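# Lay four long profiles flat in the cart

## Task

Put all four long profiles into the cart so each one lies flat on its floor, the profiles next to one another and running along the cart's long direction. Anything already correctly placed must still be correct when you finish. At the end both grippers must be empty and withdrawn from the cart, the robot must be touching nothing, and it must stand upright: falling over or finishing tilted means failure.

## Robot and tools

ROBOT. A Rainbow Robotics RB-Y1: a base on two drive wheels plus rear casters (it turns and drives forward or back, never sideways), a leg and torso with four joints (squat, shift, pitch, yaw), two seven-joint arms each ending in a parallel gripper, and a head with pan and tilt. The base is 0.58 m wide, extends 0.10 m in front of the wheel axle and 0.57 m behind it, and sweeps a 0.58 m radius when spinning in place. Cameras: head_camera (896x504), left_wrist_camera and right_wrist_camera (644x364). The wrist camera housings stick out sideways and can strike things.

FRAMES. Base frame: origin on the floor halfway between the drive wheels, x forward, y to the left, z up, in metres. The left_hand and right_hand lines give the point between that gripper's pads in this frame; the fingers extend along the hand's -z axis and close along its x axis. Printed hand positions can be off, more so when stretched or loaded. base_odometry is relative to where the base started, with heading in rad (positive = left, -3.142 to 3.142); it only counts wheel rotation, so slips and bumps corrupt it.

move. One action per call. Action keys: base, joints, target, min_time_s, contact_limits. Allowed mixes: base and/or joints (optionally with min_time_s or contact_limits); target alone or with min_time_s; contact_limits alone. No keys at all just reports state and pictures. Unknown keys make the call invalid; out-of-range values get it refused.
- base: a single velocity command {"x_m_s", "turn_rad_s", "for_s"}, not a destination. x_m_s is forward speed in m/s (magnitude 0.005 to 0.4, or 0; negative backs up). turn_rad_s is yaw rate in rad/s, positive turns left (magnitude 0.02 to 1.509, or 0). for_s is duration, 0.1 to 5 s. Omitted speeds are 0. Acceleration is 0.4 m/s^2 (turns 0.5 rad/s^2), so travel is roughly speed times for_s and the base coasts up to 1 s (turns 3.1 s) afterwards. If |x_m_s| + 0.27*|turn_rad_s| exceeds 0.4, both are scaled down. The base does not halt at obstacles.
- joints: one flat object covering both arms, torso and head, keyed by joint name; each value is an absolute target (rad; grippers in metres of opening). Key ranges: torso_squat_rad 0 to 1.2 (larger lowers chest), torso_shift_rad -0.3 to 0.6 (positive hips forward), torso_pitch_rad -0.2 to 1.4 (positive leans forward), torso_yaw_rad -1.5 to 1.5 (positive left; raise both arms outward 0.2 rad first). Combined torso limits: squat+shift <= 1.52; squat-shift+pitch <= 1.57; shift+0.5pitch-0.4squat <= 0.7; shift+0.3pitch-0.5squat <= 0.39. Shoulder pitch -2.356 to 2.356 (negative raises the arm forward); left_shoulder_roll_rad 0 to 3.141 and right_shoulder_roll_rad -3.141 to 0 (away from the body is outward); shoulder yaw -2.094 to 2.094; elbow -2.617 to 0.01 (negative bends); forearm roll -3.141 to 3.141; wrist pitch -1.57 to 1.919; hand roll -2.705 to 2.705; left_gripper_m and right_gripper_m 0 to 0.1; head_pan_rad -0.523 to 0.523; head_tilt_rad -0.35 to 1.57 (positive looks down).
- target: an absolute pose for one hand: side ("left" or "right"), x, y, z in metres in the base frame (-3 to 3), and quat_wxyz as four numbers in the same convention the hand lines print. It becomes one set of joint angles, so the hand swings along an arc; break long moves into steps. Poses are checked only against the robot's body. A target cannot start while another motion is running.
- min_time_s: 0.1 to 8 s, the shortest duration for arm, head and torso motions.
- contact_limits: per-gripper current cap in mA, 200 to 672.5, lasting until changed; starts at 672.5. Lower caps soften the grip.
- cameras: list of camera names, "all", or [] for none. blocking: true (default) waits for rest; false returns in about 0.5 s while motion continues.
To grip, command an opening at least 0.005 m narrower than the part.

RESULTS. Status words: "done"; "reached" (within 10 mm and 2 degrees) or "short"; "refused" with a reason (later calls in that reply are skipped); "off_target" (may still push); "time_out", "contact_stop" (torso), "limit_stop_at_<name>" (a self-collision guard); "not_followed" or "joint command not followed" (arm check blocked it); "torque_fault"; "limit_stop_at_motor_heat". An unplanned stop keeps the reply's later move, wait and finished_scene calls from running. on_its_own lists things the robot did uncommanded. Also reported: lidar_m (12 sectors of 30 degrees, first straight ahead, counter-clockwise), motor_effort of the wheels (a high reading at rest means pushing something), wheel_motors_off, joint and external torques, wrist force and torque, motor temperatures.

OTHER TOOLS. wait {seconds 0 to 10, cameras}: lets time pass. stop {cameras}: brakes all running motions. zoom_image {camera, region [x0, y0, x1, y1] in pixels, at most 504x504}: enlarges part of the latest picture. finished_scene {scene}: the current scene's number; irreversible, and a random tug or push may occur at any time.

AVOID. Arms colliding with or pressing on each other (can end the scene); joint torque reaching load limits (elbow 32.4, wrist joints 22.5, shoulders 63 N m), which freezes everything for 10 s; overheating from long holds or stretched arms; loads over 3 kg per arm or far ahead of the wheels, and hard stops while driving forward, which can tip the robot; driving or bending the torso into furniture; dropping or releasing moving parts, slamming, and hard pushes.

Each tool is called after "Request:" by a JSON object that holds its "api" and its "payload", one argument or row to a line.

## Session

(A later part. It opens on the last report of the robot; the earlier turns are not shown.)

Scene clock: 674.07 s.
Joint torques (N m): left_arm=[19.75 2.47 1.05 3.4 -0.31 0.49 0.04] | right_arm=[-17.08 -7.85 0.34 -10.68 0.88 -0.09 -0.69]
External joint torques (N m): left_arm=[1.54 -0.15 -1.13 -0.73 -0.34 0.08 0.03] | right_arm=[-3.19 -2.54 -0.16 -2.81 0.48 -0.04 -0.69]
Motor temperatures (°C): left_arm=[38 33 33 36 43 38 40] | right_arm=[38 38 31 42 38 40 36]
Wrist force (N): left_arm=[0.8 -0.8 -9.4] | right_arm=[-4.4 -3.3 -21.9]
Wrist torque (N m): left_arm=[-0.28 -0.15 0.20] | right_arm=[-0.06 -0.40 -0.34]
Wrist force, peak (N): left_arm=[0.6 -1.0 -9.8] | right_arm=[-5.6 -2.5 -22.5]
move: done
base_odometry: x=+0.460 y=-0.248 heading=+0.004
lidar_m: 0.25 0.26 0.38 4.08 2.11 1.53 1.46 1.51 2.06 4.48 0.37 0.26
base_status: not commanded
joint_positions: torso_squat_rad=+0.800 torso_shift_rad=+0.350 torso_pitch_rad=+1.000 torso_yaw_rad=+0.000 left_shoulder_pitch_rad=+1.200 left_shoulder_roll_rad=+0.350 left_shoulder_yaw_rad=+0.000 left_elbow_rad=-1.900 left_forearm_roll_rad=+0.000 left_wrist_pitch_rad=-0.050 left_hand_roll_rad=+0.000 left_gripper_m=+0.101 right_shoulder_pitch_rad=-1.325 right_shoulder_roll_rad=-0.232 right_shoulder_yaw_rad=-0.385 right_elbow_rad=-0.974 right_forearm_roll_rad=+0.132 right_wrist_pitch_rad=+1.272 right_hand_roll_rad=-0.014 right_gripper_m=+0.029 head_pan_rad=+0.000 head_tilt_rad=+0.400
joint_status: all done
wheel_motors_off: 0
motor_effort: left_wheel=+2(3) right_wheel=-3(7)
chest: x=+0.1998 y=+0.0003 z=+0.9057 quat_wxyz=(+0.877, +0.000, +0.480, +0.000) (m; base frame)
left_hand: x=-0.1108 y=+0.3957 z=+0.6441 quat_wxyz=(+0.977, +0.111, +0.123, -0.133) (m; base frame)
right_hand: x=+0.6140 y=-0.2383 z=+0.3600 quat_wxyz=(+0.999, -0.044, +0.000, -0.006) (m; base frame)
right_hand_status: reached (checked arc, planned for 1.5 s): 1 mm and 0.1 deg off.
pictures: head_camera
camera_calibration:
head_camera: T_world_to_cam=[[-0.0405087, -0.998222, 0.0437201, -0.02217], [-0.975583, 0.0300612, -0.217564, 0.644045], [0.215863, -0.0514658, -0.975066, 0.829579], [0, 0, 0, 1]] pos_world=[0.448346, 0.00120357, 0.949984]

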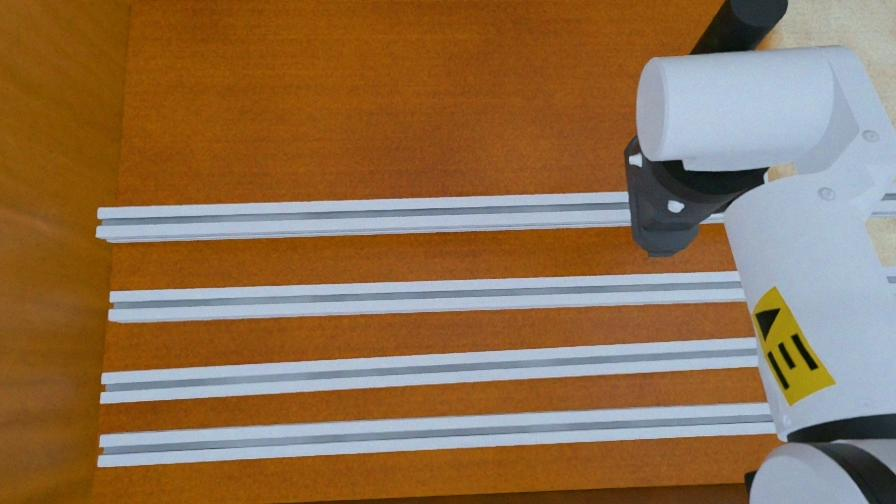

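Request:
{"api": "move", "payload": {
  "target": {"side":"right","x":0.60,"y":-0.2305,"z":0.315,"quat_wxyz":[0.999,-0.044,0,-0.006]},
  "min_time_s": 2,
  "cameras": ["head_camera"]
}}

Request:
{"api": "move", "payload": {
  "joints": {"head_pan_rad":-0.5},
  "cameras": ["head_camera"]
}}

Scene clock: 680.70 s.
Joint torques (N m): left_arm=[19.17 2.62 1.42 2.91 -0.27 0.37 -0.01] | right_arm=[-16.91 -8.65 1.25 -9.19 1.22 -0.34 -0.68]
External joint torques (N m): left_arm=[0.96 0 -0.75 -1.22 -0.3 -0.04 -0.03] | right_arm=[-2.96 -3.55 0.81 -2.41 0.86 -0.29 -0.68]
Motor temperatures (°C): left_arm=[39 33 33 36 43 38 40] | right_arm=[38 38 31 42 38 40 36]
Wrist force (N): left_arm=[1.1 -1.0 -9.6] | right_arm=[-4.8 -3.2 -21.1]
Wrist torque (N m): left_arm=[-0.25 -0.10 0.21] | right_arm=[0.43 -0.39 -0.21]
Wrist force, peak (N): left_arm=[0.7 -1.1 -9.7] | right_arm=[-4.3 -2.9 -22.4]
move: done
base_odometry: x=+0.460 y=-0.248 heading=+0.004
lidar_m: 0.25 0.27 0.37 4.06 2.11 1.49 1.45 1.51 2.07 4.47 0.39 0.28
base_status: not commanded
joint_positions: torso_squat_rad=+0.800 torso_shift_rad=+0.350 torso_pitch_rad=+1.000 torso_yaw_rad=+0.000 left_shoulder_pitch_rad=+1.200 left_shoulder_roll_rad=+0.350 left_shoulder_yaw_rad=+0.000 left_elbow_rad=-1.900 left_forearm_roll_rad=+0.000 left_wrist_pitch_rad=-0.050 left_hand_roll_rad=+0.000 left_gripper_m=+0.101 right_shoulder_pitch_rad=-1.383 right_shoulder_roll_rad=-0.251 right_shoulder_yaw_rad=-0.372 right_elbow_rad=-0.677 right_forearm_roll_rad=+0.143 right_wrist_pitch_rad=+1.037 right_hand_roll_rad=-0.068 right_gripper_m=+0.029 head_pan_rad=+0.000 head_tilt_rad=+0.400
joint_status: all done
wheel_motors_off: 0
motor_effort: left_wheel=+2(3) right_wheel=-3(6)
chest: x=+0.1998 y=+0.0003 z=+0.9057 quat_wxyz=(+0.877, +0.000, +0.480, +0.000) (m; base frame)
left_hand: x=-0.1108 y=+0.3957 z=+0.6441 quat_wxyz=(+0.977, +0.111, +0.123, -0.133) (m; base frame)
right_hand: x=+0.5988 y=-0.2302 z=+0.3152 quat_wxyz=(+0.999, -0.043, -0.001, -0.006) (m; base frame)
right_hand_status: reached (checked arc, planned for 2.0 s): 1 mm and 0.2 deg off.
pictures: head_camera
camera_calibration:
head_camera: T_world_to_cam=[[-0.0405086, -0.998222, 0.0437202, -0.0221701], [-0.975583, 0.0300611, -0.217563, 0.644044], [0.215862, -0.0514659, -0.975067, 0.829579], [0, 0, 0, 1]] pos_world=[0.448346, 0.00120365, 0.949984]

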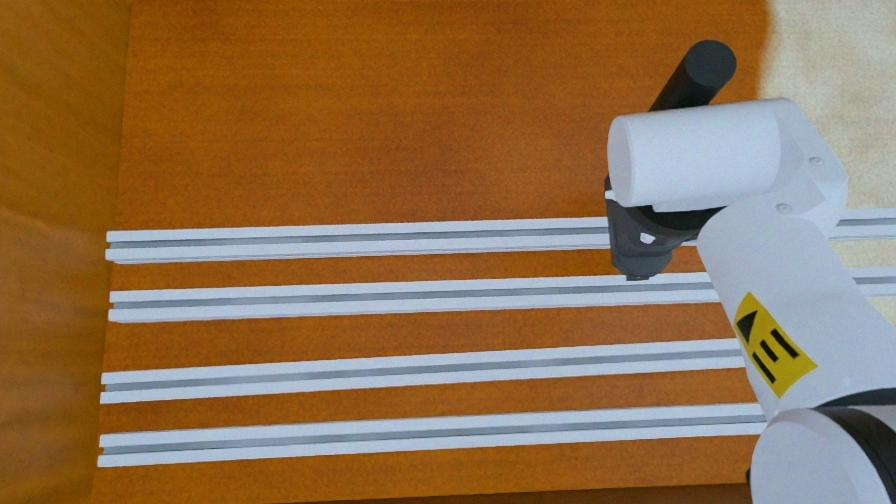

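Scene clock: 681.70 s.
Joint torques (N m): left_arm=[19.3 3.1 1.37 3.5 -0.49 0.42 -0.17] | right_arm=[-16.63 -8.84 1.21 -9.13 1.17 -0.13 -0.71]
External joint torques (N m): left_arm=[1.09 0.48 -0.8 -0.62 -0.52 0.01 -0.19] | right_arm=[-2.68 -3.74 0.77 -2.36 0.81 -0.08 -0.71]
Motor temperatures (°C): left_arm=[39 33 33 36 43 38 40] | right_arm=[38 38 31 42 38 40 36]
Wrist force (N): left_arm=[1.0 -0.7 -9.3] | right_arm=[-4.7 -2.9 -21.0]
Wrist torque (N m): left_arm=[-0.29 -0.11 0.19] | right_arm=[0.43 -0.38 -0.22]
Wrist force, peak (N): left_arm=[0.8 -0.6 -9.7] | right_arm=[-4.5 -3.1 -21.6]
move: done
base_odometry: x=+0.460 y=-0.248 heading=+0.004
lidar_m: 0.26 0.27 0.37 4.07 2.10 1.52 1.46 1.52 2.07 4.48 0.38 0.27
base_status: not commanded
joint_positions: torso_squat_rad=+0.800 torso_shift_rad=+0.350 torso_pitch_rad=+1.000 torso_yaw_rad=+0.000 left_shoulder_pitch_rad=+1.200 left_shoulder_roll_rad=+0.350 left_shoulder_yaw_rad=+0.000 left_elbow_rad=-1.900 left_forearm_roll_rad=+0.000 left_wrist_pitch_rad=-0.050 left_hand_roll_rad=+0.000 left_gripper_m=+0.101 right_shoulder_pitch_rad=-1.383 right_shoulder_roll_rad=-0.251 right_shoulder_yaw_rad=-0.372 right_elbow_rad=-0.677 right_forearm_roll_rad=+0.143 right_wrist_pitch_rad=+1.037 right_hand_roll_rad=-0.068 right_gripper_m=+0.029 head_pan_rad=-0.500 head_tilt_rad=+0.400
joint_status: all done
wheel_motors_off: 0
motor_effort: left_wheel=+2(3) right_wheel=-3(6)
chest: x=+0.1998 y=+0.0003 z=+0.9057 quat_wxyz=(+0.877, +0.000, +0.480, +0.000) (m; base frame)
left_hand: x=-0.1108 y=+0.3957 z=+0.6441 quat_wxyz=(+0.977, +0.111, +0.123, -0.133) (m; base frame)
right_hand: x=+0.5988 y=-0.2302 z=+0.3152 quat_wxyz=(+0.999, -0.043, -0.001, -0.006) (m; base frame)
pictures: head_camera
camera_calibration:
head_camera: T_world_to_cam=[[-0.295092, -0.847939, 0.440365, -0.320227], [-0.945013, 0.191017, -0.26545, 0.680012], [0.140969, -0.494482, -0.85768, 0.741415], [0, 0, 0, 1]] pos_world=[0.443607, -0.0348092, 0.957423]

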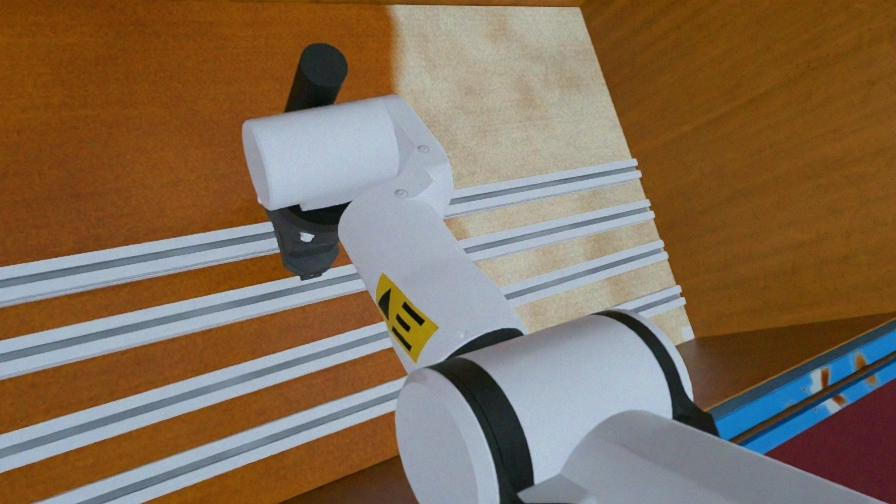

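Request:
{"api": "move", "payload": {
  "target": {"side":"right","x":0.60,"y":-0.2325,"z":0.304,"quat_wxyz":[0.999,-0.044,0,-0.006]},
  "min_time_s": 1.5,
  "cameras": ["head_camera"]
}}

Scene clock: 686.63 s.
Joint torques (N m): left_arm=[19.49 2.67 1.98 3.33 -0.41 0.46 0.04] | right_arm=[-7.75 -7.23 0.89 -3.98 0.85 -4.78 -0.34]
External joint torques (N m): left_arm=[1.28 0.05 -0.2 -0.77 -0.44 0.06 0.02] | right_arm=[6.84 -1.72 0.49 2.23 0.51 -4.73 -0.34]
Motor temperatures (°C): left_arm=[39 33 33 36 43 38 40] | right_arm=[38 38 31 42 38 40 36]
Wrist force (N): left_arm=[0.5 -0.8 -9.5] | right_arm=[-17.9 -3.7 37.0]
Wrist torque (N m): left_arm=[-0.27 -0.18 0.24] | right_arm=[0.03 0.85 -0.42]
Wrist force, peak (N): left_arm=[0.7 -0.8 -9.8] | right_arm=[-19.5 -2.9 39.3]
move: done
base_odometry: x=+0.460 y=-0.248 heading=+0.004
lidar_m: 0.25 0.26 0.38 4.07 2.09 1.52 1.46 1.52 2.05 4.48 0.38 0.27
base_status: not commanded
joint_positions: torso_squat_rad=+0.800 torso_shift_rad=+0.349 torso_pitch_rad=+0.998 torso_yaw_rad=+0.000 left_shoulder_pitch_rad=+1.200 left_shoulder_roll_rad=+0.350 left_shoulder_yaw_rad=+0.000 left_elbow_rad=-1.900 left_forearm_roll_rad=+0.000 left_wrist_pitch_rad=-0.050 left_hand_roll_rad=+0.000 left_gripper_m=+0.101 right_shoulder_pitch_rad=-1.450 right_shoulder_roll_rad=-0.282 right_shoulder_yaw_rad=-0.372 right_elbow_rad=-0.503 right_forearm_roll_rad=+0.144 right_wrist_pitch_rad=+0.933 right_hand_roll_rad=-0.083 right_gripper_m=+0.030 head_pan_rad=-0.500 head_tilt_rad=+0.400
joint_status: all done
wheel_motors_off: 0
motor_effort: left_wheel=+2(3) right_wheel=-3(7)
chest: x=+0.1989 y=+0.0004 z=+0.9064 quat_wxyz=(+0.878, -0.001, +0.479, +0.000) (m; base frame)
left_hand: x=-0.1110 y=+0.3957 z=+0.6439 quat_wxyz=(+0.977, +0.111, +0.122, -0.133) (m; base frame)
right_hand: x=+0.6012 y=-0.2319 z=+0.3069 quat_wxyz=(+0.999, -0.043, -0.005, -0.006) (m; base frame)
right_hand_status: reached (checked arc, planned for 1.5 s): 3 mm and 0.5 deg off.
pictures: head_camera
camera_calibration:
head_camera: T_world_to_cam=[[-0.296132, -0.84778, 0.439971, -0.320116], [-0.944374, 0.190892, -0.267802, 0.681376], [0.143051, -0.494802, -0.857151, 0.741285], [0, 0, 0, 1]] pos_world=[0.442636, -0.0346682, 0.958709]

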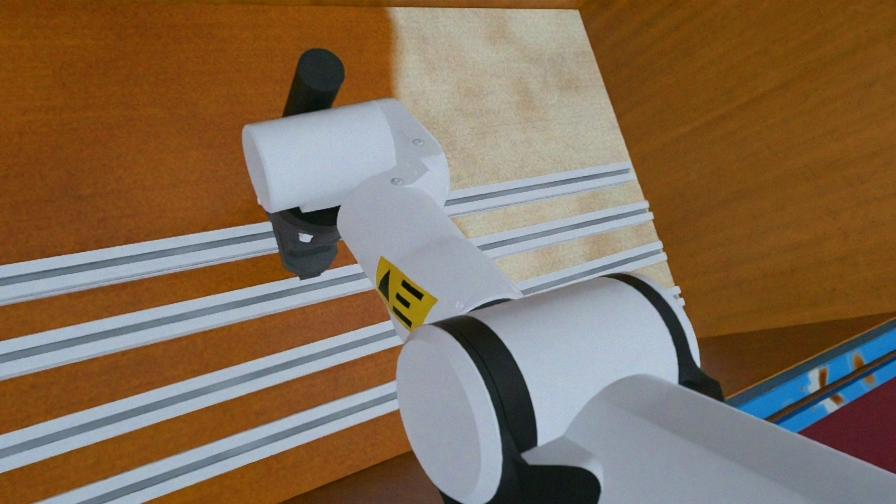

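Request:
{"api": "move", "payload": {
  "target": {"side":"right","x":0.60,"y":-0.2319,"z":0.307,"quat_wxyz":[0.999,-0.043,-0.003,-0.006]},
  "min_time_s": 1,
  "cameras": []
}}

Request:
{"api": "move", "payload": {
  "joints": {"right_gripper_m":0.046},
  "cameras": ["right_wrist_camera"]
}}

Request:
{"api": "move", "payload": {
  "joints": {"torso_squat_rad":0.74,"head_pan_rad":0},
  "cameras": ["head_camera","right_wrist_camera"]
}}

Scene clock: 692.70 s.
Joint torques (N m): left_arm=[19.92 3.12 1.19 3.48 -0.31 0.38 -0.14] | right_arm=[-7.95 -3.6 -0.13 -5.01 0.74 -2.72 0.12]
External joint torques (N m): left_arm=[1.71 0.5 -0.99 -0.63 -0.34 -0.03 -0.16] | right_arm=[6.62 1.91 -0.54 1.24 0.4 -2.67 0.12]
Motor temperatures (°C): left_arm=[39 33 33 36 43 38 40] | right_arm=[37 38 31 41 38 40 36]
Wrist force (N): left_arm=[0.7 -0.9 -9.1] | right_arm=[-11.7 -4.0 20.4]
Wrist torque (N m): left_arm=[-0.26 -0.16 0.19] | right_arm=[0.06 0.43 -0.39]
Wrist force, peak (N): left_arm=[0.6 -0.8 -9.9] | right_arm=[-18.0 -3.8 37.3]
move: done
base_odometry: x=+0.460 y=-0.248 heading=+0.004
lidar_m: 0.25 0.27 0.38 4.06 2.09 1.51 1.45 1.52 2.08 4.48 0.38 0.27
base_status: not commanded
joint_positions: torso_squat_rad=+0.800 torso_shift_rad=+0.349 torso_pitch_rad=+0.998 torso_yaw_rad=+0.000 left_shoulder_pitch_rad=+1.200 left_shoulder_roll_rad=+0.350 left_shoulder_yaw_rad=+0.000 left_elbow_rad=-1.900 left_forearm_roll_rad=+0.000 left_wrist_pitch_rad=-0.050 left_hand_roll_rad=+0.000 left_gripper_m=+0.101 right_shoulder_pitch_rad=-1.447 right_shoulder_roll_rad=-0.281 right_shoulder_yaw_rad=-0.372 right_elbow_rad=-0.511 right_forearm_roll_rad=+0.143 right_wrist_pitch_rad=+0.941 right_hand_roll_rad=-0.082 right_gripper_m=+0.030 head_pan_rad=-0.500 head_tilt_rad=+0.400
joint_status: all done
wheel_motors_off: 0
motor_effort: left_wheel=+2(3) right_wheel=-2(5)
chest: x=+0.1990 y=+0.0004 z=+0.9063 quat_wxyz=(+0.878, -0.001, +0.479, +0.000) (m; base frame)
left_hand: x=-0.1110 y=+0.3957 z=+0.6439 quat_wxyz=(+0.977, +0.111, +0.122, -0.133) (m; base frame)
right_hand: x=+0.6010 y=-0.2318 z=+0.3074 quat_wxyz=(+0.999, -0.043, -0.004, -0.006) (m; base frame)
right_hand_status: reached (checked arc, planned for 1.0 s): 1 mm and 0.1 deg off.
pictures: none
No camera images: "cameras" was empty.

Scene clock: 693.37 s.
Joint torques (N m): left_arm=[19.38 2.78 1.36 3.23 -0.15 0.76 0.24] | right_arm=[-13.29 -4.11 0.28 -6.63 0.54 -0.38 -0.1]
External joint torques (N m): left_arm=[1.17 0.16 -0.82 -0.89 -0.18 0.35 0.22] | right_arm=[1.22 1.38 -0.12 -0.41 0.2 -0.33 -0.1]
Motor temperatures (°C): left_arm=[39 33 33 36 43 38 40] | right_arm=[37 38 31 41 38 40 36]
Wrist force (N): left_arm=[0.8 -0.7 -9.3] | right_arm=[-4.2 -4.1 -12.7]
Wrist torque (N m): left_arm=[-0.28 -0.17 0.21] | right_arm=[0.08 -0.37 -0.31]
Wrist force, peak (N): left_arm=[0.5 -0.6 -9.8] | right_arm=[-11.7 -4.1 20.1]
move: done
base_odometry: x=+0.460 y=-0.248 heading=+0.004
lidar_m: 0.25 0.26 0.38 4.07 2.10 1.53 1.45 1.52 2.06 4.48 0.38 0.27
base_status: not commanded
joint_positions: torso_squat_rad=+0.800 torso_shift_rad=+0.350 torso_pitch_rad=+1.000 torso_yaw_rad=+0.000 left_shoulder_pitch_rad=+1.200 left_shoulder_roll_rad=+0.350 left_shoulder_yaw_rad=+0.000 left_elbow_rad=-1.900 left_forearm_roll_rad=+0.000 left_wrist_pitch_rad=-0.050 left_hand_roll_rad=+0.000 left_gripper_m=+0.101 right_shoulder_pitch_rad=-1.446 right_shoulder_roll_rad=-0.281 right_shoulder_yaw_rad=-0.372 right_elbow_rad=-0.511 right_forearm_roll_rad=+0.143 right_wrist_pitch_rad=+0.940 right_hand_roll_rad=-0.082 right_gripper_m=+0.046 head_pan_rad=-0.500 head_tilt_rad=+0.400
joint_status: all done
wheel_motors_off: 0
motor_effort: left_wheel=+1(5) right_wheel=+0(5)
chest: x=+0.1995 y=+0.0004 z=+0.9059 quat_wxyz=(+0.878, +0.000, +0.479, +0.000) (m; base frame)
left_hand: x=-0.1108 y=+0.3957 z=+0.6440 quat_wxyz=(+0.977, +0.111, +0.123, -0.133) (m; base frame)
right_hand: x=+0.5999 y=-0.2321 z=+0.3059 quat_wxyz=(+0.999, -0.043, -0.002, -0.006) (m; base frame)
pictures: right_wrist_camera
camera_calibration:
right_wrist_camera: T_world_to_cam=[[-0.999489, 0.02909, -0.0132557, 0.612037], [0.0220867, 0.928162, 0.371521, 0.1187], [0.023111, 0.371038, -0.92833, 0.430276], [0, 0, 0, 1]] pos_world=[0.599159, -0.287626, 0.363452]

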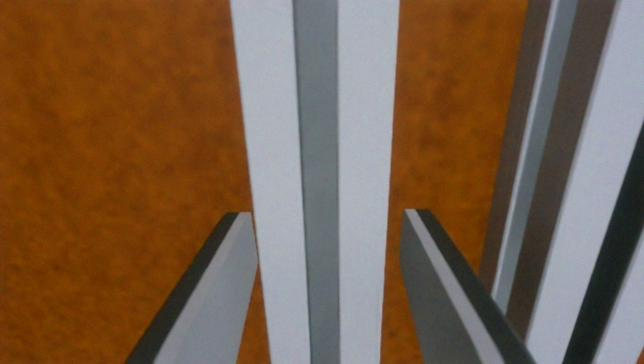

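Scene clock: 694.37 s.
Joint torques (N m): left_arm=[19.68 2.25 1.75 3.57 -0.12 0.36 0.15] | right_arm=[-14.25 -4.42 0.1 -7.12 0.59 -0.13 0.04]
External joint torques (N m): left_arm=[1.47 -0.37 -0.43 -0.55 -0.15 -0.05 0.13] | right_arm=[0.24 1.06 -0.3 -0.9 0.25 -0.09 0.04]
Motor temperatures (°C): left_arm=[39 33 33 36 43 38 40] | right_arm=[37 38 31 41 38 40 36]
Wrist force (N): left_arm=[0.9 -0.8 -9.2] | right_arm=[-4.9 -3.6 -12.6]
Wrist torque (N m): left_arm=[-0.23 -0.13 0.21] | right_arm=[-0.02 -0.45 -0.33]
Wrist force, peak (N): left_arm=[0.7 -0.9 -9.8] | right_arm=[-6.5 -3.7 -13.3]
move: done
base_odometry: x=+0.460 y=-0.248 heading=+0.004
lidar_m: 0.25 0.27 0.39 4.07 2.11 1.51 1.45 1.51 2.06 4.48 0.37 0.26
base_status: not commanded
joint_positions: torso_squat_rad=+0.740 torso_shift_rad=+0.350 torso_pitch_rad=+1.000 torso_yaw_rad=+0.000 left_shoulder_pitch_rad=+1.200 left_shoulder_roll_rad=+0.350 left_shoulder_yaw_rad=+0.000 left_elbow_rad=-1.900 left_forearm_roll_rad=+0.000 left_wrist_pitch_rad=-0.050 left_hand_roll_rad=+0.000 left_gripper_m=+0.101 right_shoulder_pitch_rad=-1.445 right_shoulder_roll_rad=-0.281 right_shoulder_yaw_rad=-0.372 right_elbow_rad=-0.511 right_forearm_roll_rad=+0.143 right_wrist_pitch_rad=+0.940 right_hand_roll_rad=-0.082 right_gripper_m=+0.046 head_pan_rad=+0.000 head_tilt_rad=+0.400
joint_status: all done
wheel_motors_off: 0
motor_effort: left_wheel=+0(3) right_wheel=-1(4)
chest: x=+0.2096 y=+0.0004 z=+0.9332 quat_wxyz=(+0.878, +0.000, +0.479, +0.000) (m; base frame)
left_hand: x=-0.1008 y=+0.3957 z=+0.6715 quat_wxyz=(+0.977, +0.111, +0.123, -0.133) (m; base frame)
right_hand: x=+0.6096 y=-0.2321 z=+0.3330 quat_wxyz=(+0.999, -0.043, -0.002, -0.006) (m; base frame)
pictures: head_camera, right_wrist_camera
camera_calibration:
head_camera: T_world_to_cam=[[-0.0405513, -0.998212, 0.0439241, -0.0230886], [-0.975505, 0.0300399, -0.217918, 0.659992], [0.216209, -0.0516851, -0.974978, 0.854146], [0, 0, 0, 1]] pos_world=[0.458215, 0.00127324, 0.977612]
right_wrist_camera: T_world_to_cam=[[-0.999495, 0.0291069, -0.0127109, 0.622005], [0.0223048, 0.928159, 0.371515, 0.108261], [0.0226114, 0.371044, -0.92834, 0.455573], [0, 0, 0, 1]] pos_world=[0.608975, -0.287626, 0.390612]

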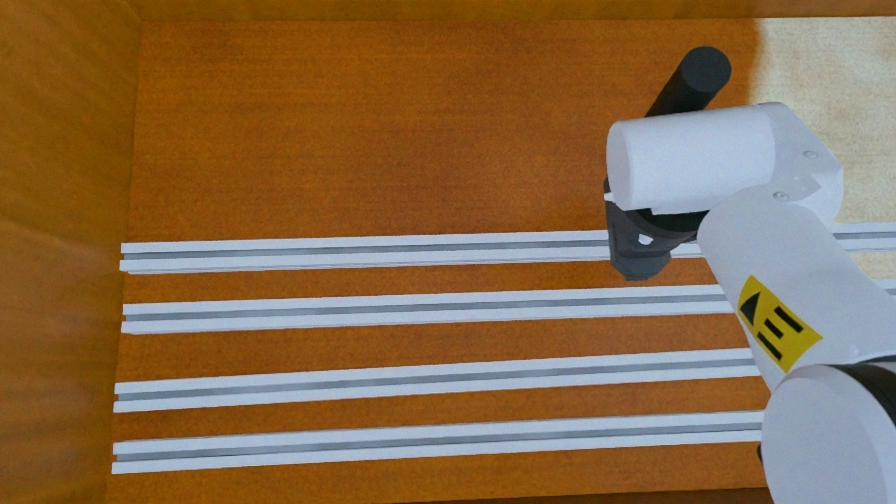

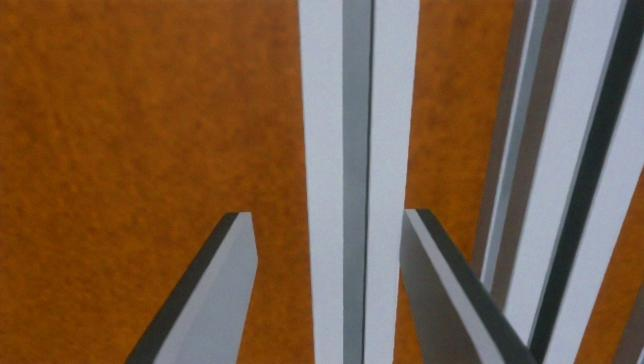

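Request:
{"api": "move", "payload": {
  "target": {"side":"right","x":0.602,"y":-0.2321,"z":0.37,"quat_wxyz":[0.999,-0.043,-0.002,-0.006]},
  "min_time_s": 1.5,
  "cameras": ["right_wrist_camera"]
}}

Request:
{"api": "move", "payload": {
  "joints": {"torso_squat_rad":0.56},
  "cameras": []
}}

Request:
{"api": "move", "payload": {
  "joints": {"torso_pitch_rad":0.7,"torso_shift_rad":0.2},
  "cameras": []
}}

Request:
{"api": "move", "payload": {
  "joints": {"torso_pitch_rad":0.5,"torso_shift_rad":0,"torso_squat_rad":0.45},
  "cameras": []
}}

Request:
{"api": "move", "payload": {
  "target": {"side":"right","x":0.45,"y":-0.2,"z":0.85,"quat_wxyz":[0.981,-0.045,-0.186,-0.015]},
  "min_time_s": 2,
  "cameras": ["head_camera"]
}}

Request:
{"api": "move", "payload": {
  "base": {"x_m_s":-0.25,"for_s":2.0},
  "cameras": ["head_camera"]
}}

Request:
{"api": "move", "payload": {
  "joints": {"right_shoulder_pitch_rad":1.2,"right_shoulder_roll_rad":-0.35,"right_shoulder_yaw_rad":0,"right_elbow_rad":-1.9,"right_forearm_roll_rad":0,"right_wrist_pitch_rad":0,"right_hand_roll_rad":0,"torso_squat_rad":0.1,"torso_pitch_rad":0.8,"head_tilt_rad":0.5},
  "cameras": ["head_camera"]
}}

Scene clock: 706.60 s.
Joint torques (N m): left_arm=[20.19 2.86 1.65 3.41 -0.24 0.44 -0.24] | right_arm=[-12.09 -3.3 0.91 -8.78 0.31 0.05 0]
External joint torques (N m): left_arm=[1.98 0.24 -0.52 -0.71 -0.27 0.03 -0.25] | right_arm=[0.59 1.22 0.4 -1.09 -0.08 0.1 0]
Motor temperatures (°C): left_arm=[39 33 33 36 43 38 40] | right_arm=[37 38 30 41 38 40 36]
Wrist force (N): left_arm=[0.5 -0.8 -9.2] | right_arm=[-4.6 -3.6 -12.9]
Wrist torque (N m): left_arm=[-0.26 -0.19 0.21] | right_arm=[-0.06 -0.42 -0.34]
Wrist force, peak (N): left_arm=[0.6 -0.6 -9.8] | right_arm=[-2.1 -3.5 -14.0]
move: done
base_odometry: x=+0.460 y=-0.248 heading=+0.004
lidar_m: 0.25 0.25 0.38 4.08 2.10 1.53 1.45 1.53 2.05 4.48 0.38 0.28
base_status: not commanded
joint_positions: torso_squat_rad=+0.740 torso_shift_rad=+0.350 torso_pitch_rad=+1.000 torso_yaw_rad=+0.000 left_shoulder_pitch_rad=+1.200 left_shoulder_roll_rad=+0.350 left_shoulder_yaw_rad=+0.000 left_elbow_rad=-1.900 left_forearm_roll_rad=+0.000 left_wrist_pitch_rad=-0.050 left_hand_roll_rad=+0.000 left_gripper_m=+0.101 right_shoulder_pitch_rad=-1.263 right_shoulder_roll_rad=-0.200 right_shoulder_yaw_rad=-0.371 right_elbow_rad=-0.997 right_forearm_roll_rad=+0.139 right_wrist_pitch_rad=+1.225 right_hand_roll_rad=-0.030 right_gripper_m=+0.046 head_pan_rad=+0.000 head_tilt_rad=+0.400
joint_status: all done
wheel_motors_off: 0
motor_effort: left_wheel=+0(1) right_wheel=-2(4)
chest: x=+0.2096 y=+0.0004 z=+0.9332 quat_wxyz=(+0.878, +0.000, +0.479, +0.000) (m; base frame)
left_hand: x=-0.1008 y=+0.3957 z=+0.6715 quat_wxyz=(+0.977, +0.111, +0.123, -0.133) (m; base frame)
right_hand: x=+0.6020 y=-0.2323 z=+0.3702 quat_wxyz=(+0.999, -0.043, -0.002, -0.006) (m; base frame)
right_hand_status: reached (checked arc, planned for 1.5 s): 0 mm and 0.0 deg off.
pictures: right_wrist_camera
camera_calibration:
right_wrist_camera: T_world_to_cam=[[-0.999488, 0.0295077, -0.0123695, 0.61484], [0.0228088, 0.92823, 0.371307, 0.094622], [0.0224382, 0.370835, -0.928428, 0.490454], [0, 0, 0, 1]] pos_world=[0.601362, -0.287851, 0.427823]

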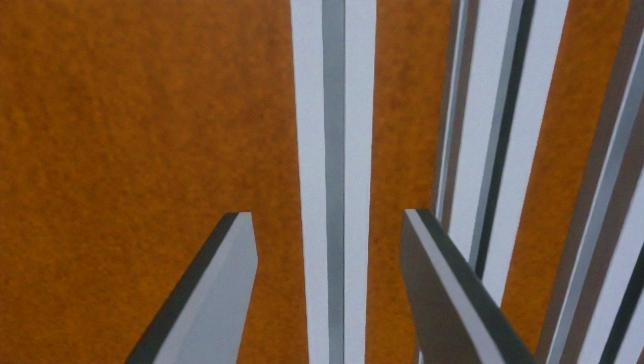

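Scene clock: 708.00 s.
Joint torques (N m): left_arm=[19.34 2.91 2.07 3.64 -0.53 0.27 0.07] | right_arm=[-12.41 -3.39 1.25 -8.83 0.35 -0.23 -0.1]
External joint torques (N m): left_arm=[1.13 0.29 -0.1 -0.49 -0.57 -0.14 0.05] | right_arm=[0.27 1.13 0.74 -1.14 -0.05 -0.17 -0.1]
Motor temperatures (°C): left_arm=[39 33 33 36 43 38 40] | right_arm=[37 38 30 41 38 40 36]
Wrist force (N): left_arm=[0.6 -0.4 -9.2] | right_arm=[-4.4 -4.2 -12.7]
Wrist torque (N m): left_arm=[-0.27 -0.17 0.19] | right_arm=[0.01 -0.40 -0.35]
Wrist force, peak (N): left_arm=[0.3 -0.9 -9.8] | right_arm=[-4.8 -4.0 -13.3]
move: done
base_odometry: x=+0.460 y=-0.248 heading=+0.004
lidar_m: 0.24 0.26 0.38 4.05 2.10 1.53 1.45 1.50 2.06 4.49 0.37 0.27
base_status: not commanded
joint_positions: torso_squat_rad=+0.560 torso_shift_rad=+0.350 torso_pitch_rad=+1.000 torso_yaw_rad=+0.000 left_shoulder_pitch_rad=+1.200 left_shoulder_roll_rad=+0.350 left_shoulder_yaw_rad=+0.000 left_elbow_rad=-1.900 left_forearm_roll_rad=+0.000 left_wrist_pitch_rad=-0.050 left_hand_roll_rad=+0.000 left_gripper_m=+0.101 right_shoulder_pitch_rad=-1.263 right_shoulder_roll_rad=-0.200 right_shoulder_yaw_rad=-0.371 right_elbow_rad=-0.997 right_forearm_roll_rad=+0.139 right_wrist_pitch_rad=+1.225 right_hand_roll_rad=-0.030 right_gripper_m=+0.046 head_pan_rad=+0.000 head_tilt_rad=+0.400
joint_status: all done
wheel_motors_off: 0
motor_effort: left_wheel=+1(2) right_wheel=-3(5)
chest: x=+0.2358 y=+0.0004 z=+1.0048 quat_wxyz=(+0.878, +0.000, +0.479, +0.000) (m; base frame)
left_hand: x=-0.0747 y=+0.3957 z=+0.7430 quat_wxyz=(+0.977, +0.111, +0.123, -0.133) (m; base frame)
right_hand: x=+0.6282 y=-0.2323 z=+0.4418 quat_wxyz=(+0.999, -0.043, -0.002, -0.006) (m; base frame)
pictures: none
No camera images: "cameras" was empty.

Scene clock: 710.03 s.
Joint torques (N m): left_arm=[18.71 4.22 2.51 1.3 -0.36 -0.03 0.02] | right_arm=[-17.78 -5.5 1.14 -9.68 0.35 -0.78 0.09]
External joint torques (N m): left_arm=[1.58 0.43 -0.55 0.02 -0.41 0.1 0.01] | right_arm=[1.04 1.14 0.38 -0.55 -0.06 -0.14 0.07]
Motor temperatures (°C): left_arm=[39 33 33 36 43 38 40] | right_arm=[37 38 30 41 38 40 36]
Wrist force (N): left_arm=[-1.2 -1.2 -9.1] | right_arm=[-6.2 -3.9 -12.5]
Wrist torque (N m): left_arm=[-0.22 -0.28 0.20] | right_arm=[-0.01 -0.51 -0.38]
Wrist force, peak (N): left_arm=[-0.3 -0.8 -9.7] | right_arm=[-6.5 -3.9 -12.7]
move: done
base_odometry: x=+0.460 y=-0.248 heading=+0.004
lidar_m: 0.25 0.27 0.37 4.06 2.09 1.52 1.46 1.51 2.05 4.49 0.39 0.27
base_status: not commanded
joint_positions: torso_squat_rad=+0.560 torso_shift_rad=+0.200 torso_pitch_rad=+0.700 torso_yaw_rad=+0.000 left_shoulder_pitch_rad=+1.200 left_shoulder_roll_rad=+0.350 left_shoulder_yaw_rad=+0.000 left_elbow_rad=-1.900 left_forearm_roll_rad=+0.000 left_wrist_pitch_rad=-0.050 left_hand_roll_rad=+0.000 left_gripper_m=+0.101 right_shoulder_pitch_rad=-1.263 right_shoulder_roll_rad=-0.200 right_shoulder_yaw_rad=-0.371 right_elbow_rad=-0.997 right_forearm_roll_rad=+0.139 right_wrist_pitch_rad=+1.225 right_hand_roll_rad=-0.030 right_gripper_m=+0.046 head_pan_rad=+0.000 head_tilt_rad=+0.400
joint_status: all done
wheel_motors_off: 0
motor_effort: left_wheel=+1(2) right_wheel=-1(3)
chest: x=+0.0891 y=+0.0004 z=+1.0984 quat_wxyz=(+0.939, +0.000, +0.343, +0.000) (m; base frame)
left_hand: x=-0.1300 y=+0.3957 z=+0.7566 quat_wxyz=(+0.985, +0.129, -0.025, -0.115) (m; base frame)
right_hand: x=+0.6305 y=-0.2322 z=+0.6767 quat_wxyz=(+0.988, -0.042, -0.151, -0.013) (m; base frame)
pictures: none
No camera images: "cameras" was empty.

Scene clock: 712.13 s.
Joint torques (N m): left_arm=[17.31 5.18 2.87 -0.89 -0.5 -0.41 -0.19] | right_arm=[-20.67 -7.03 1.63 -10.6 0.42 -1.08 0.02]
External joint torques (N m): left_arm=[1.77 0.8 -0.64 -0.19 -0.56 0.08 -0.19] | right_arm=[1.33 0.7 0.75 -0.95 0.02 -0.08 -0.01]
Motor temperatures (°C): left_arm=[39 33 33 36 43 38 40] | right_arm=[37 38 30 41 38 40 36]
Wrist force (N): left_arm=[-2.2 -1.3 -9.0] | right_arm=[-7.4 -4.1 -12.0]
Wrist torque (N m): left_arm=[-0.23 -0.33 0.24] | right_arm=[0.00 -0.59 -0.38]
Wrist force, peak (N): left_arm=[-2.3 -1.1 -9.5] | right_arm=[-7.2 -4.2 -12.5]
move: done
base_odometry: x=+0.460 y=-0.248 heading=+0.004
lidar_m: 0.24 0.27 0.36 4.08 2.11 1.53 1.45 1.52 2.05 4.49 0.39 0.27
base_status: not commanded
joint_positions: torso_squat_rad=+0.450 torso_shift_rad=+0.000 torso_pitch_rad=+0.500 torso_yaw_rad=+0.000 left_shoulder_pitch_rad=+1.200 left_shoulder_roll_rad=+0.350 left_shoulder_yaw_rad=+0.000 left_elbow_rad=-1.900 left_forearm_roll_rad=+0.000 left_wrist_pitch_rad=-0.050 left_hand_roll_rad=+0.000 left_gripper_m=+0.101 right_shoulder_pitch_rad=-1.263 right_shoulder_roll_rad=-0.200 right_shoulder_yaw_rad=-0.371 right_elbow_rad=-0.997 right_forearm_roll_rad=+0.139 right_wrist_pitch_rad=+1.225 right_hand_roll_rad=-0.030 right_gripper_m=+0.046 head_pan_rad=+0.000 head_tilt_rad=+0.400
joint_status: all done
wheel_motors_off: 0
motor_effort: left_wheel=+3(3) right_wheel=-4(4)
chest: x=-0.0797 y=+0.0004 z=+1.1824 quat_wxyz=(+0.969, +0.000, +0.247, +0.000) (m; base frame)
left_hand: x=-0.2266 y=+0.3957 z=+0.8038 quat_wxyz=(+0.977, +0.140, -0.123, -0.102) (m; base frame)
right_hand: x=+0.5347 y=-0.2322 z=+0.8766 quat_wxyz=(+0.967, -0.040, -0.249, -0.017) (m; base frame)
pictures: none
No camera images: "cameras" was empty.

Scene clock: 714.47 s.
Joint torques (N m): left_arm=[16.5 4.04 2.69 -0.5 -0.34 -0.32 -0.19] | right_arm=[-17.18 -2.83 2.28 -10.73 1.03 -0.79 -0.67]
External joint torques (N m): left_arm=[0.95 -0.34 -0.81 0.2 -0.4 0.17 -0.18] | right_arm=[1.37 1.44 0.93 -1.44 0.59 -0.03 -0.69]
Motor temperatures (°C): left_arm=[39 33 33 36 43 38 40] | right_arm=[37 38 30 41 38 40 36]
Wrist force (N): left_arm=[-2.5 -1.2 -9.0] | right_arm=[-6.8 -4.4 -12.3]
Wrist torque (N m): left_arm=[-0.24 -0.33 0.25] | right_arm=[0.07 -0.58 -0.42]
Wrist force, peak (N): left_arm=[-2.2 -1.5 -9.6] | right_arm=[-7.2 -4.2 -12.3]
move: done
base_odometry: x=+0.460 y=-0.248 heading=+0.004
lidar_m: 0.25 0.27 0.38 4.08 2.11 1.52 1.45 1.54 2.08 4.49 0.38 0.26
base_status: not commanded
joint_positions: torso_squat_rad=+0.450 torso_shift_rad=+0.000 torso_pitch_rad=+0.500 torso_yaw_rad=+0.000 left_shoulder_pitch_rad=+1.200 left_shoulder_roll_rad=+0.350 left_shoulder_yaw_rad=+0.000 left_elbow_rad=-1.900 left_forearm_roll_rad=+0.000 left_wrist_pitch_rad=-0.050 left_hand_roll_rad=+0.000 left_gripper_m=+0.101 right_shoulder_pitch_rad=-1.044 right_shoulder_roll_rad=-0.049 right_shoulder_yaw_rad=-0.300 right_elbow_rad=-1.366 right_forearm_roll_rad=+0.207 right_wrist_pitch_rad=+1.484 right_hand_roll_rad=-0.049 right_gripper_m=+0.046 head_pan_rad=+0.000 head_tilt_rad=+0.400
joint_status: all done
wheel_motors_off: 0
motor_effort: left_wheel=+3(3) right_wheel=+0(4)
chest: x=-0.0797 y=+0.0004 z=+1.1824 quat_wxyz=(+0.969, +0.000, +0.247, +0.000) (m; base frame)
left_hand: x=-0.2266 y=+0.3957 z=+0.8038 quat_wxyz=(+0.977, +0.140, -0.123, -0.102) (m; base frame)
right_hand: x=+0.4501 y=-0.2002 z=+0.8503 quat_wxyz=(+0.982, -0.045, -0.183, -0.016) (m; base frame)
right_hand_status: reached (checked arc, planned for 2.0 s): 0 mm and 0.4 deg off.
pictures: head_camera
camera_calibration:
head_camera: T_world_to_cam=[[-0.0565376, -0.998218, 0.0191056, -0.0176494], [-0.751519, 0.0299513, -0.659031, 0.971427], [0.657285, -0.0516183, -0.751873, 0.930964], [0, 0, 0, 1]] pos_world=[0.11714, 0.00134123, 1.3405]

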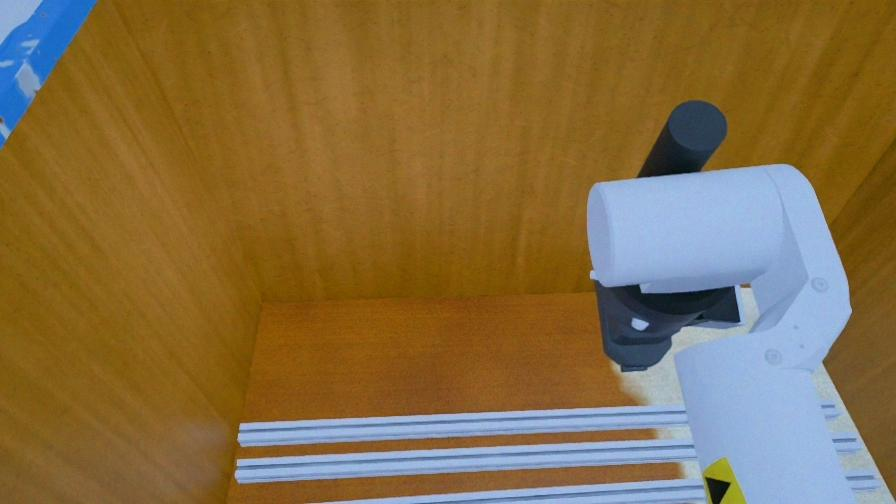

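Scene clock: 717.40 s.
Joint torques (N m): left_arm=[16.67 4.62 2.11 -1.32 -0.31 -0.24 -0.09] | right_arm=[-18.48 -3.04 1.99 -10.3 0.91 -0.72 -0.57]
External joint torques (N m): left_arm=[1.13 0.24 -1.4 -0.63 -0.38 0.25 -0.08] | right_arm=[0.08 1.22 0.64 -1.02 0.47 0.03 -0.59]
Motor temperatures (°C): left_arm=[39 33 33 36 43 38 40] | right_arm=[37 38 30 41 38 40 36]
Wrist force (N): left_arm=[-2.4 -1.5 -8.9] | right_arm=[-6.9 -4.4 -12.3]
Wrist torque (N m): left_arm=[-0.22 -0.33 0.27] | right_arm=[0.06 -0.59 -0.42]
Wrist force, peak (N): left_arm=[-2.4 -1.3 -9.7] | right_arm=[-6.7 -4.2 -12.8]
move: done
base_odometry: x=-0.040 y=-0.250 heading=+0.004
lidar_m: 0.75 0.78 1.80 3.97 1.40 1.00 0.96 0.99 1.38 3.64 1.08 0.78
base_status: done (sent for 2 of 2 s)
joint_positions: torso_squat_rad=+0.450 torso_shift_rad=+0.000 torso_pitch_rad=+0.500 torso_yaw_rad=+0.000 left_shoulder_pitch_rad=+1.200 left_shoulder_roll_rad=+0.350 left_shoulder_yaw_rad=+0.000 left_elbow_rad=-1.900 left_forearm_roll_rad=+0.000 left_wrist_pitch_rad=-0.050 left_hand_roll_rad=+0.000 left_gripper_m=+0.101 right_shoulder_pitch_rad=-1.044 right_shoulder_roll_rad=-0.049 right_shoulder_yaw_rad=-0.300 right_elbow_rad=-1.366 right_forearm_roll_rad=+0.207 right_wrist_pitch_rad=+1.484 right_hand_roll_rad=-0.049 right_gripper_m=+0.046 head_pan_rad=+0.000 head_tilt_rad=+0.400
joint_status: not commanded
wheel_motors_off: 0
motor_effort: left_wheel=-1(30) right_wheel=+8(30)
chest: x=-0.0797 y=+0.0004 z=+1.1824 quat_wxyz=(+0.969, +0.000, +0.247, +0.000) (m; base frame)
left_hand: x=-0.2267 y=+0.3957 z=+0.8038 quat_wxyz=(+0.977, +0.140, -0.123, -0.102) (m; base frame)
right_hand: x=+0.4500 y=-0.2002 z=+0.8503 quat_wxyz=(+0.982, -0.045, -0.183, -0.016) (m; base frame)
pictures: head_camera
camera_calibration:
head_camera: T_world_to_cam=[[-0.0565289, -0.998218, 0.0190925, -0.0176376], [-0.751452, 0.0299481, -0.659107, 0.971498], [0.657361, -0.0516057, -0.751806, 0.930936], [0, 0, 0, 1]] pos_world=[0.117076, 0.00134091, 1.34054]

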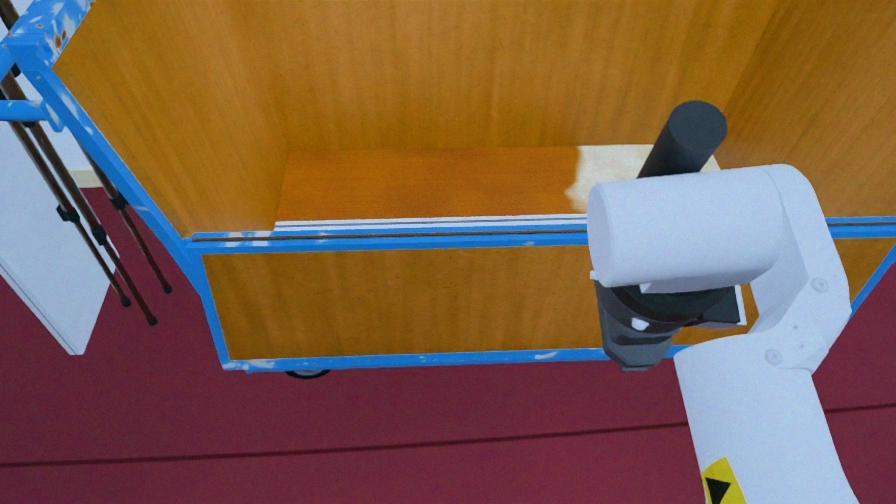

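Scene clock: 720.30 s.
Joint torques (N m): left_arm=[18.89 3.97 1.76 1.46 -0.51 0.26 -0.06] | right_arm=[17.37 -5.16 -2.37 1.92 -0.02 0.27 -0.02]
External joint torques (N m): left_arm=[1.23 0.53 -1.04 -0.79 -0.55 0.21 -0.07] | right_arm=[-2.28 -1.4 0.9 -0.64 0.02 0.07 -0.02]
Motor temperatures (°C): left_arm=[39 33 33 36 43 38 40] | right_arm=[37 38 30 41 38 40 36]
Wrist force (N): left_arm=[-0.6 -1.0 -9.4] | right_arm=[-4.0 -2.9 -13.3]
Wrist torque (N m): left_arm=[-0.27 -0.22 0.21] | right_arm=[-0.08 -0.41 -0.30]
Wrist force, peak (N): left_arm=[-2.1 -1.5 -9.4] | right_arm=[-7.4 -3.7 -13.0]
move: done
base_odometry: x=-0.040 y=-0.250 heading=+0.004
lidar_m: 0.75 0.79 1.82 3.99 1.38 0.99 0.95 1.01 1.35 3.62 1.10 0.80
base_status: not commanded
joint_positions: torso_squat_rad=+0.100 torso_shift_rad=+0.000 torso_pitch_rad=+0.800 torso_yaw_rad=+0.000 left_shoulder_pitch_rad=+1.200 left_shoulder_roll_rad=+0.350 left_shoulder_yaw_rad=+0.000 left_elbow_rad=-1.900 left_forearm_roll_rad=+0.000 left_wrist_pitch_rad=-0.050 left_hand_roll_rad=+0.000 left_gripper_m=+0.101 right_shoulder_pitch_rad=+1.200 right_shoulder_roll_rad=-0.350 right_shoulder_yaw_rad=+0.000 right_elbow_rad=-1.900 right_forearm_roll_rad=+0.000 right_wrist_pitch_rad=+0.000 right_hand_roll_rad=+0.000 right_gripper_m=+0.046 head_pan_rad=+0.000 head_tilt_rad=+0.500
joint_status: all done
wheel_motors_off: 0
motor_effort: left_wheel=-4(6) right_wheel=+5(8)
chest: x=-0.0060 y=+0.0004 z=+1.1925 quat_wxyz=(+0.921, +0.000, +0.390, +0.000) (m; base frame)
left_hand: x=-0.2583 y=+0.3957 z=+0.8744 quat_wxyz=(+0.985, +0.124, +0.025, -0.122) (m; base frame)
right_hand: x=-0.2692 y=-0.3983 z=+0.8763 quat_wxyz=(+0.983, -0.127, +0.050, +0.119) (m; base frame)
pictures: head_camera
camera_calibration:
head_camera: T_world_to_cam=[[-0.0447202, -0.998214, 0.0396072, -0.0392458], [-0.948907, 0.0300476, -0.314121, 0.615281], [0.312369, -0.0516311, -0.948557, 1.14188], [0, 0, 0, 1]] pos_world=[0.225401, 0.00129315, 1.27796]

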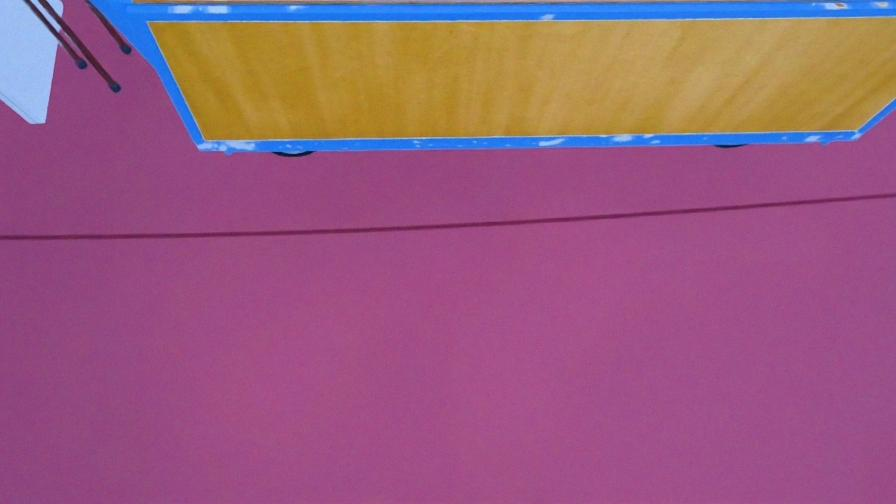

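Request:
{"api": "finished_scene", "payload": {
  "scene": 2
}}

The scene is finished: the task was done.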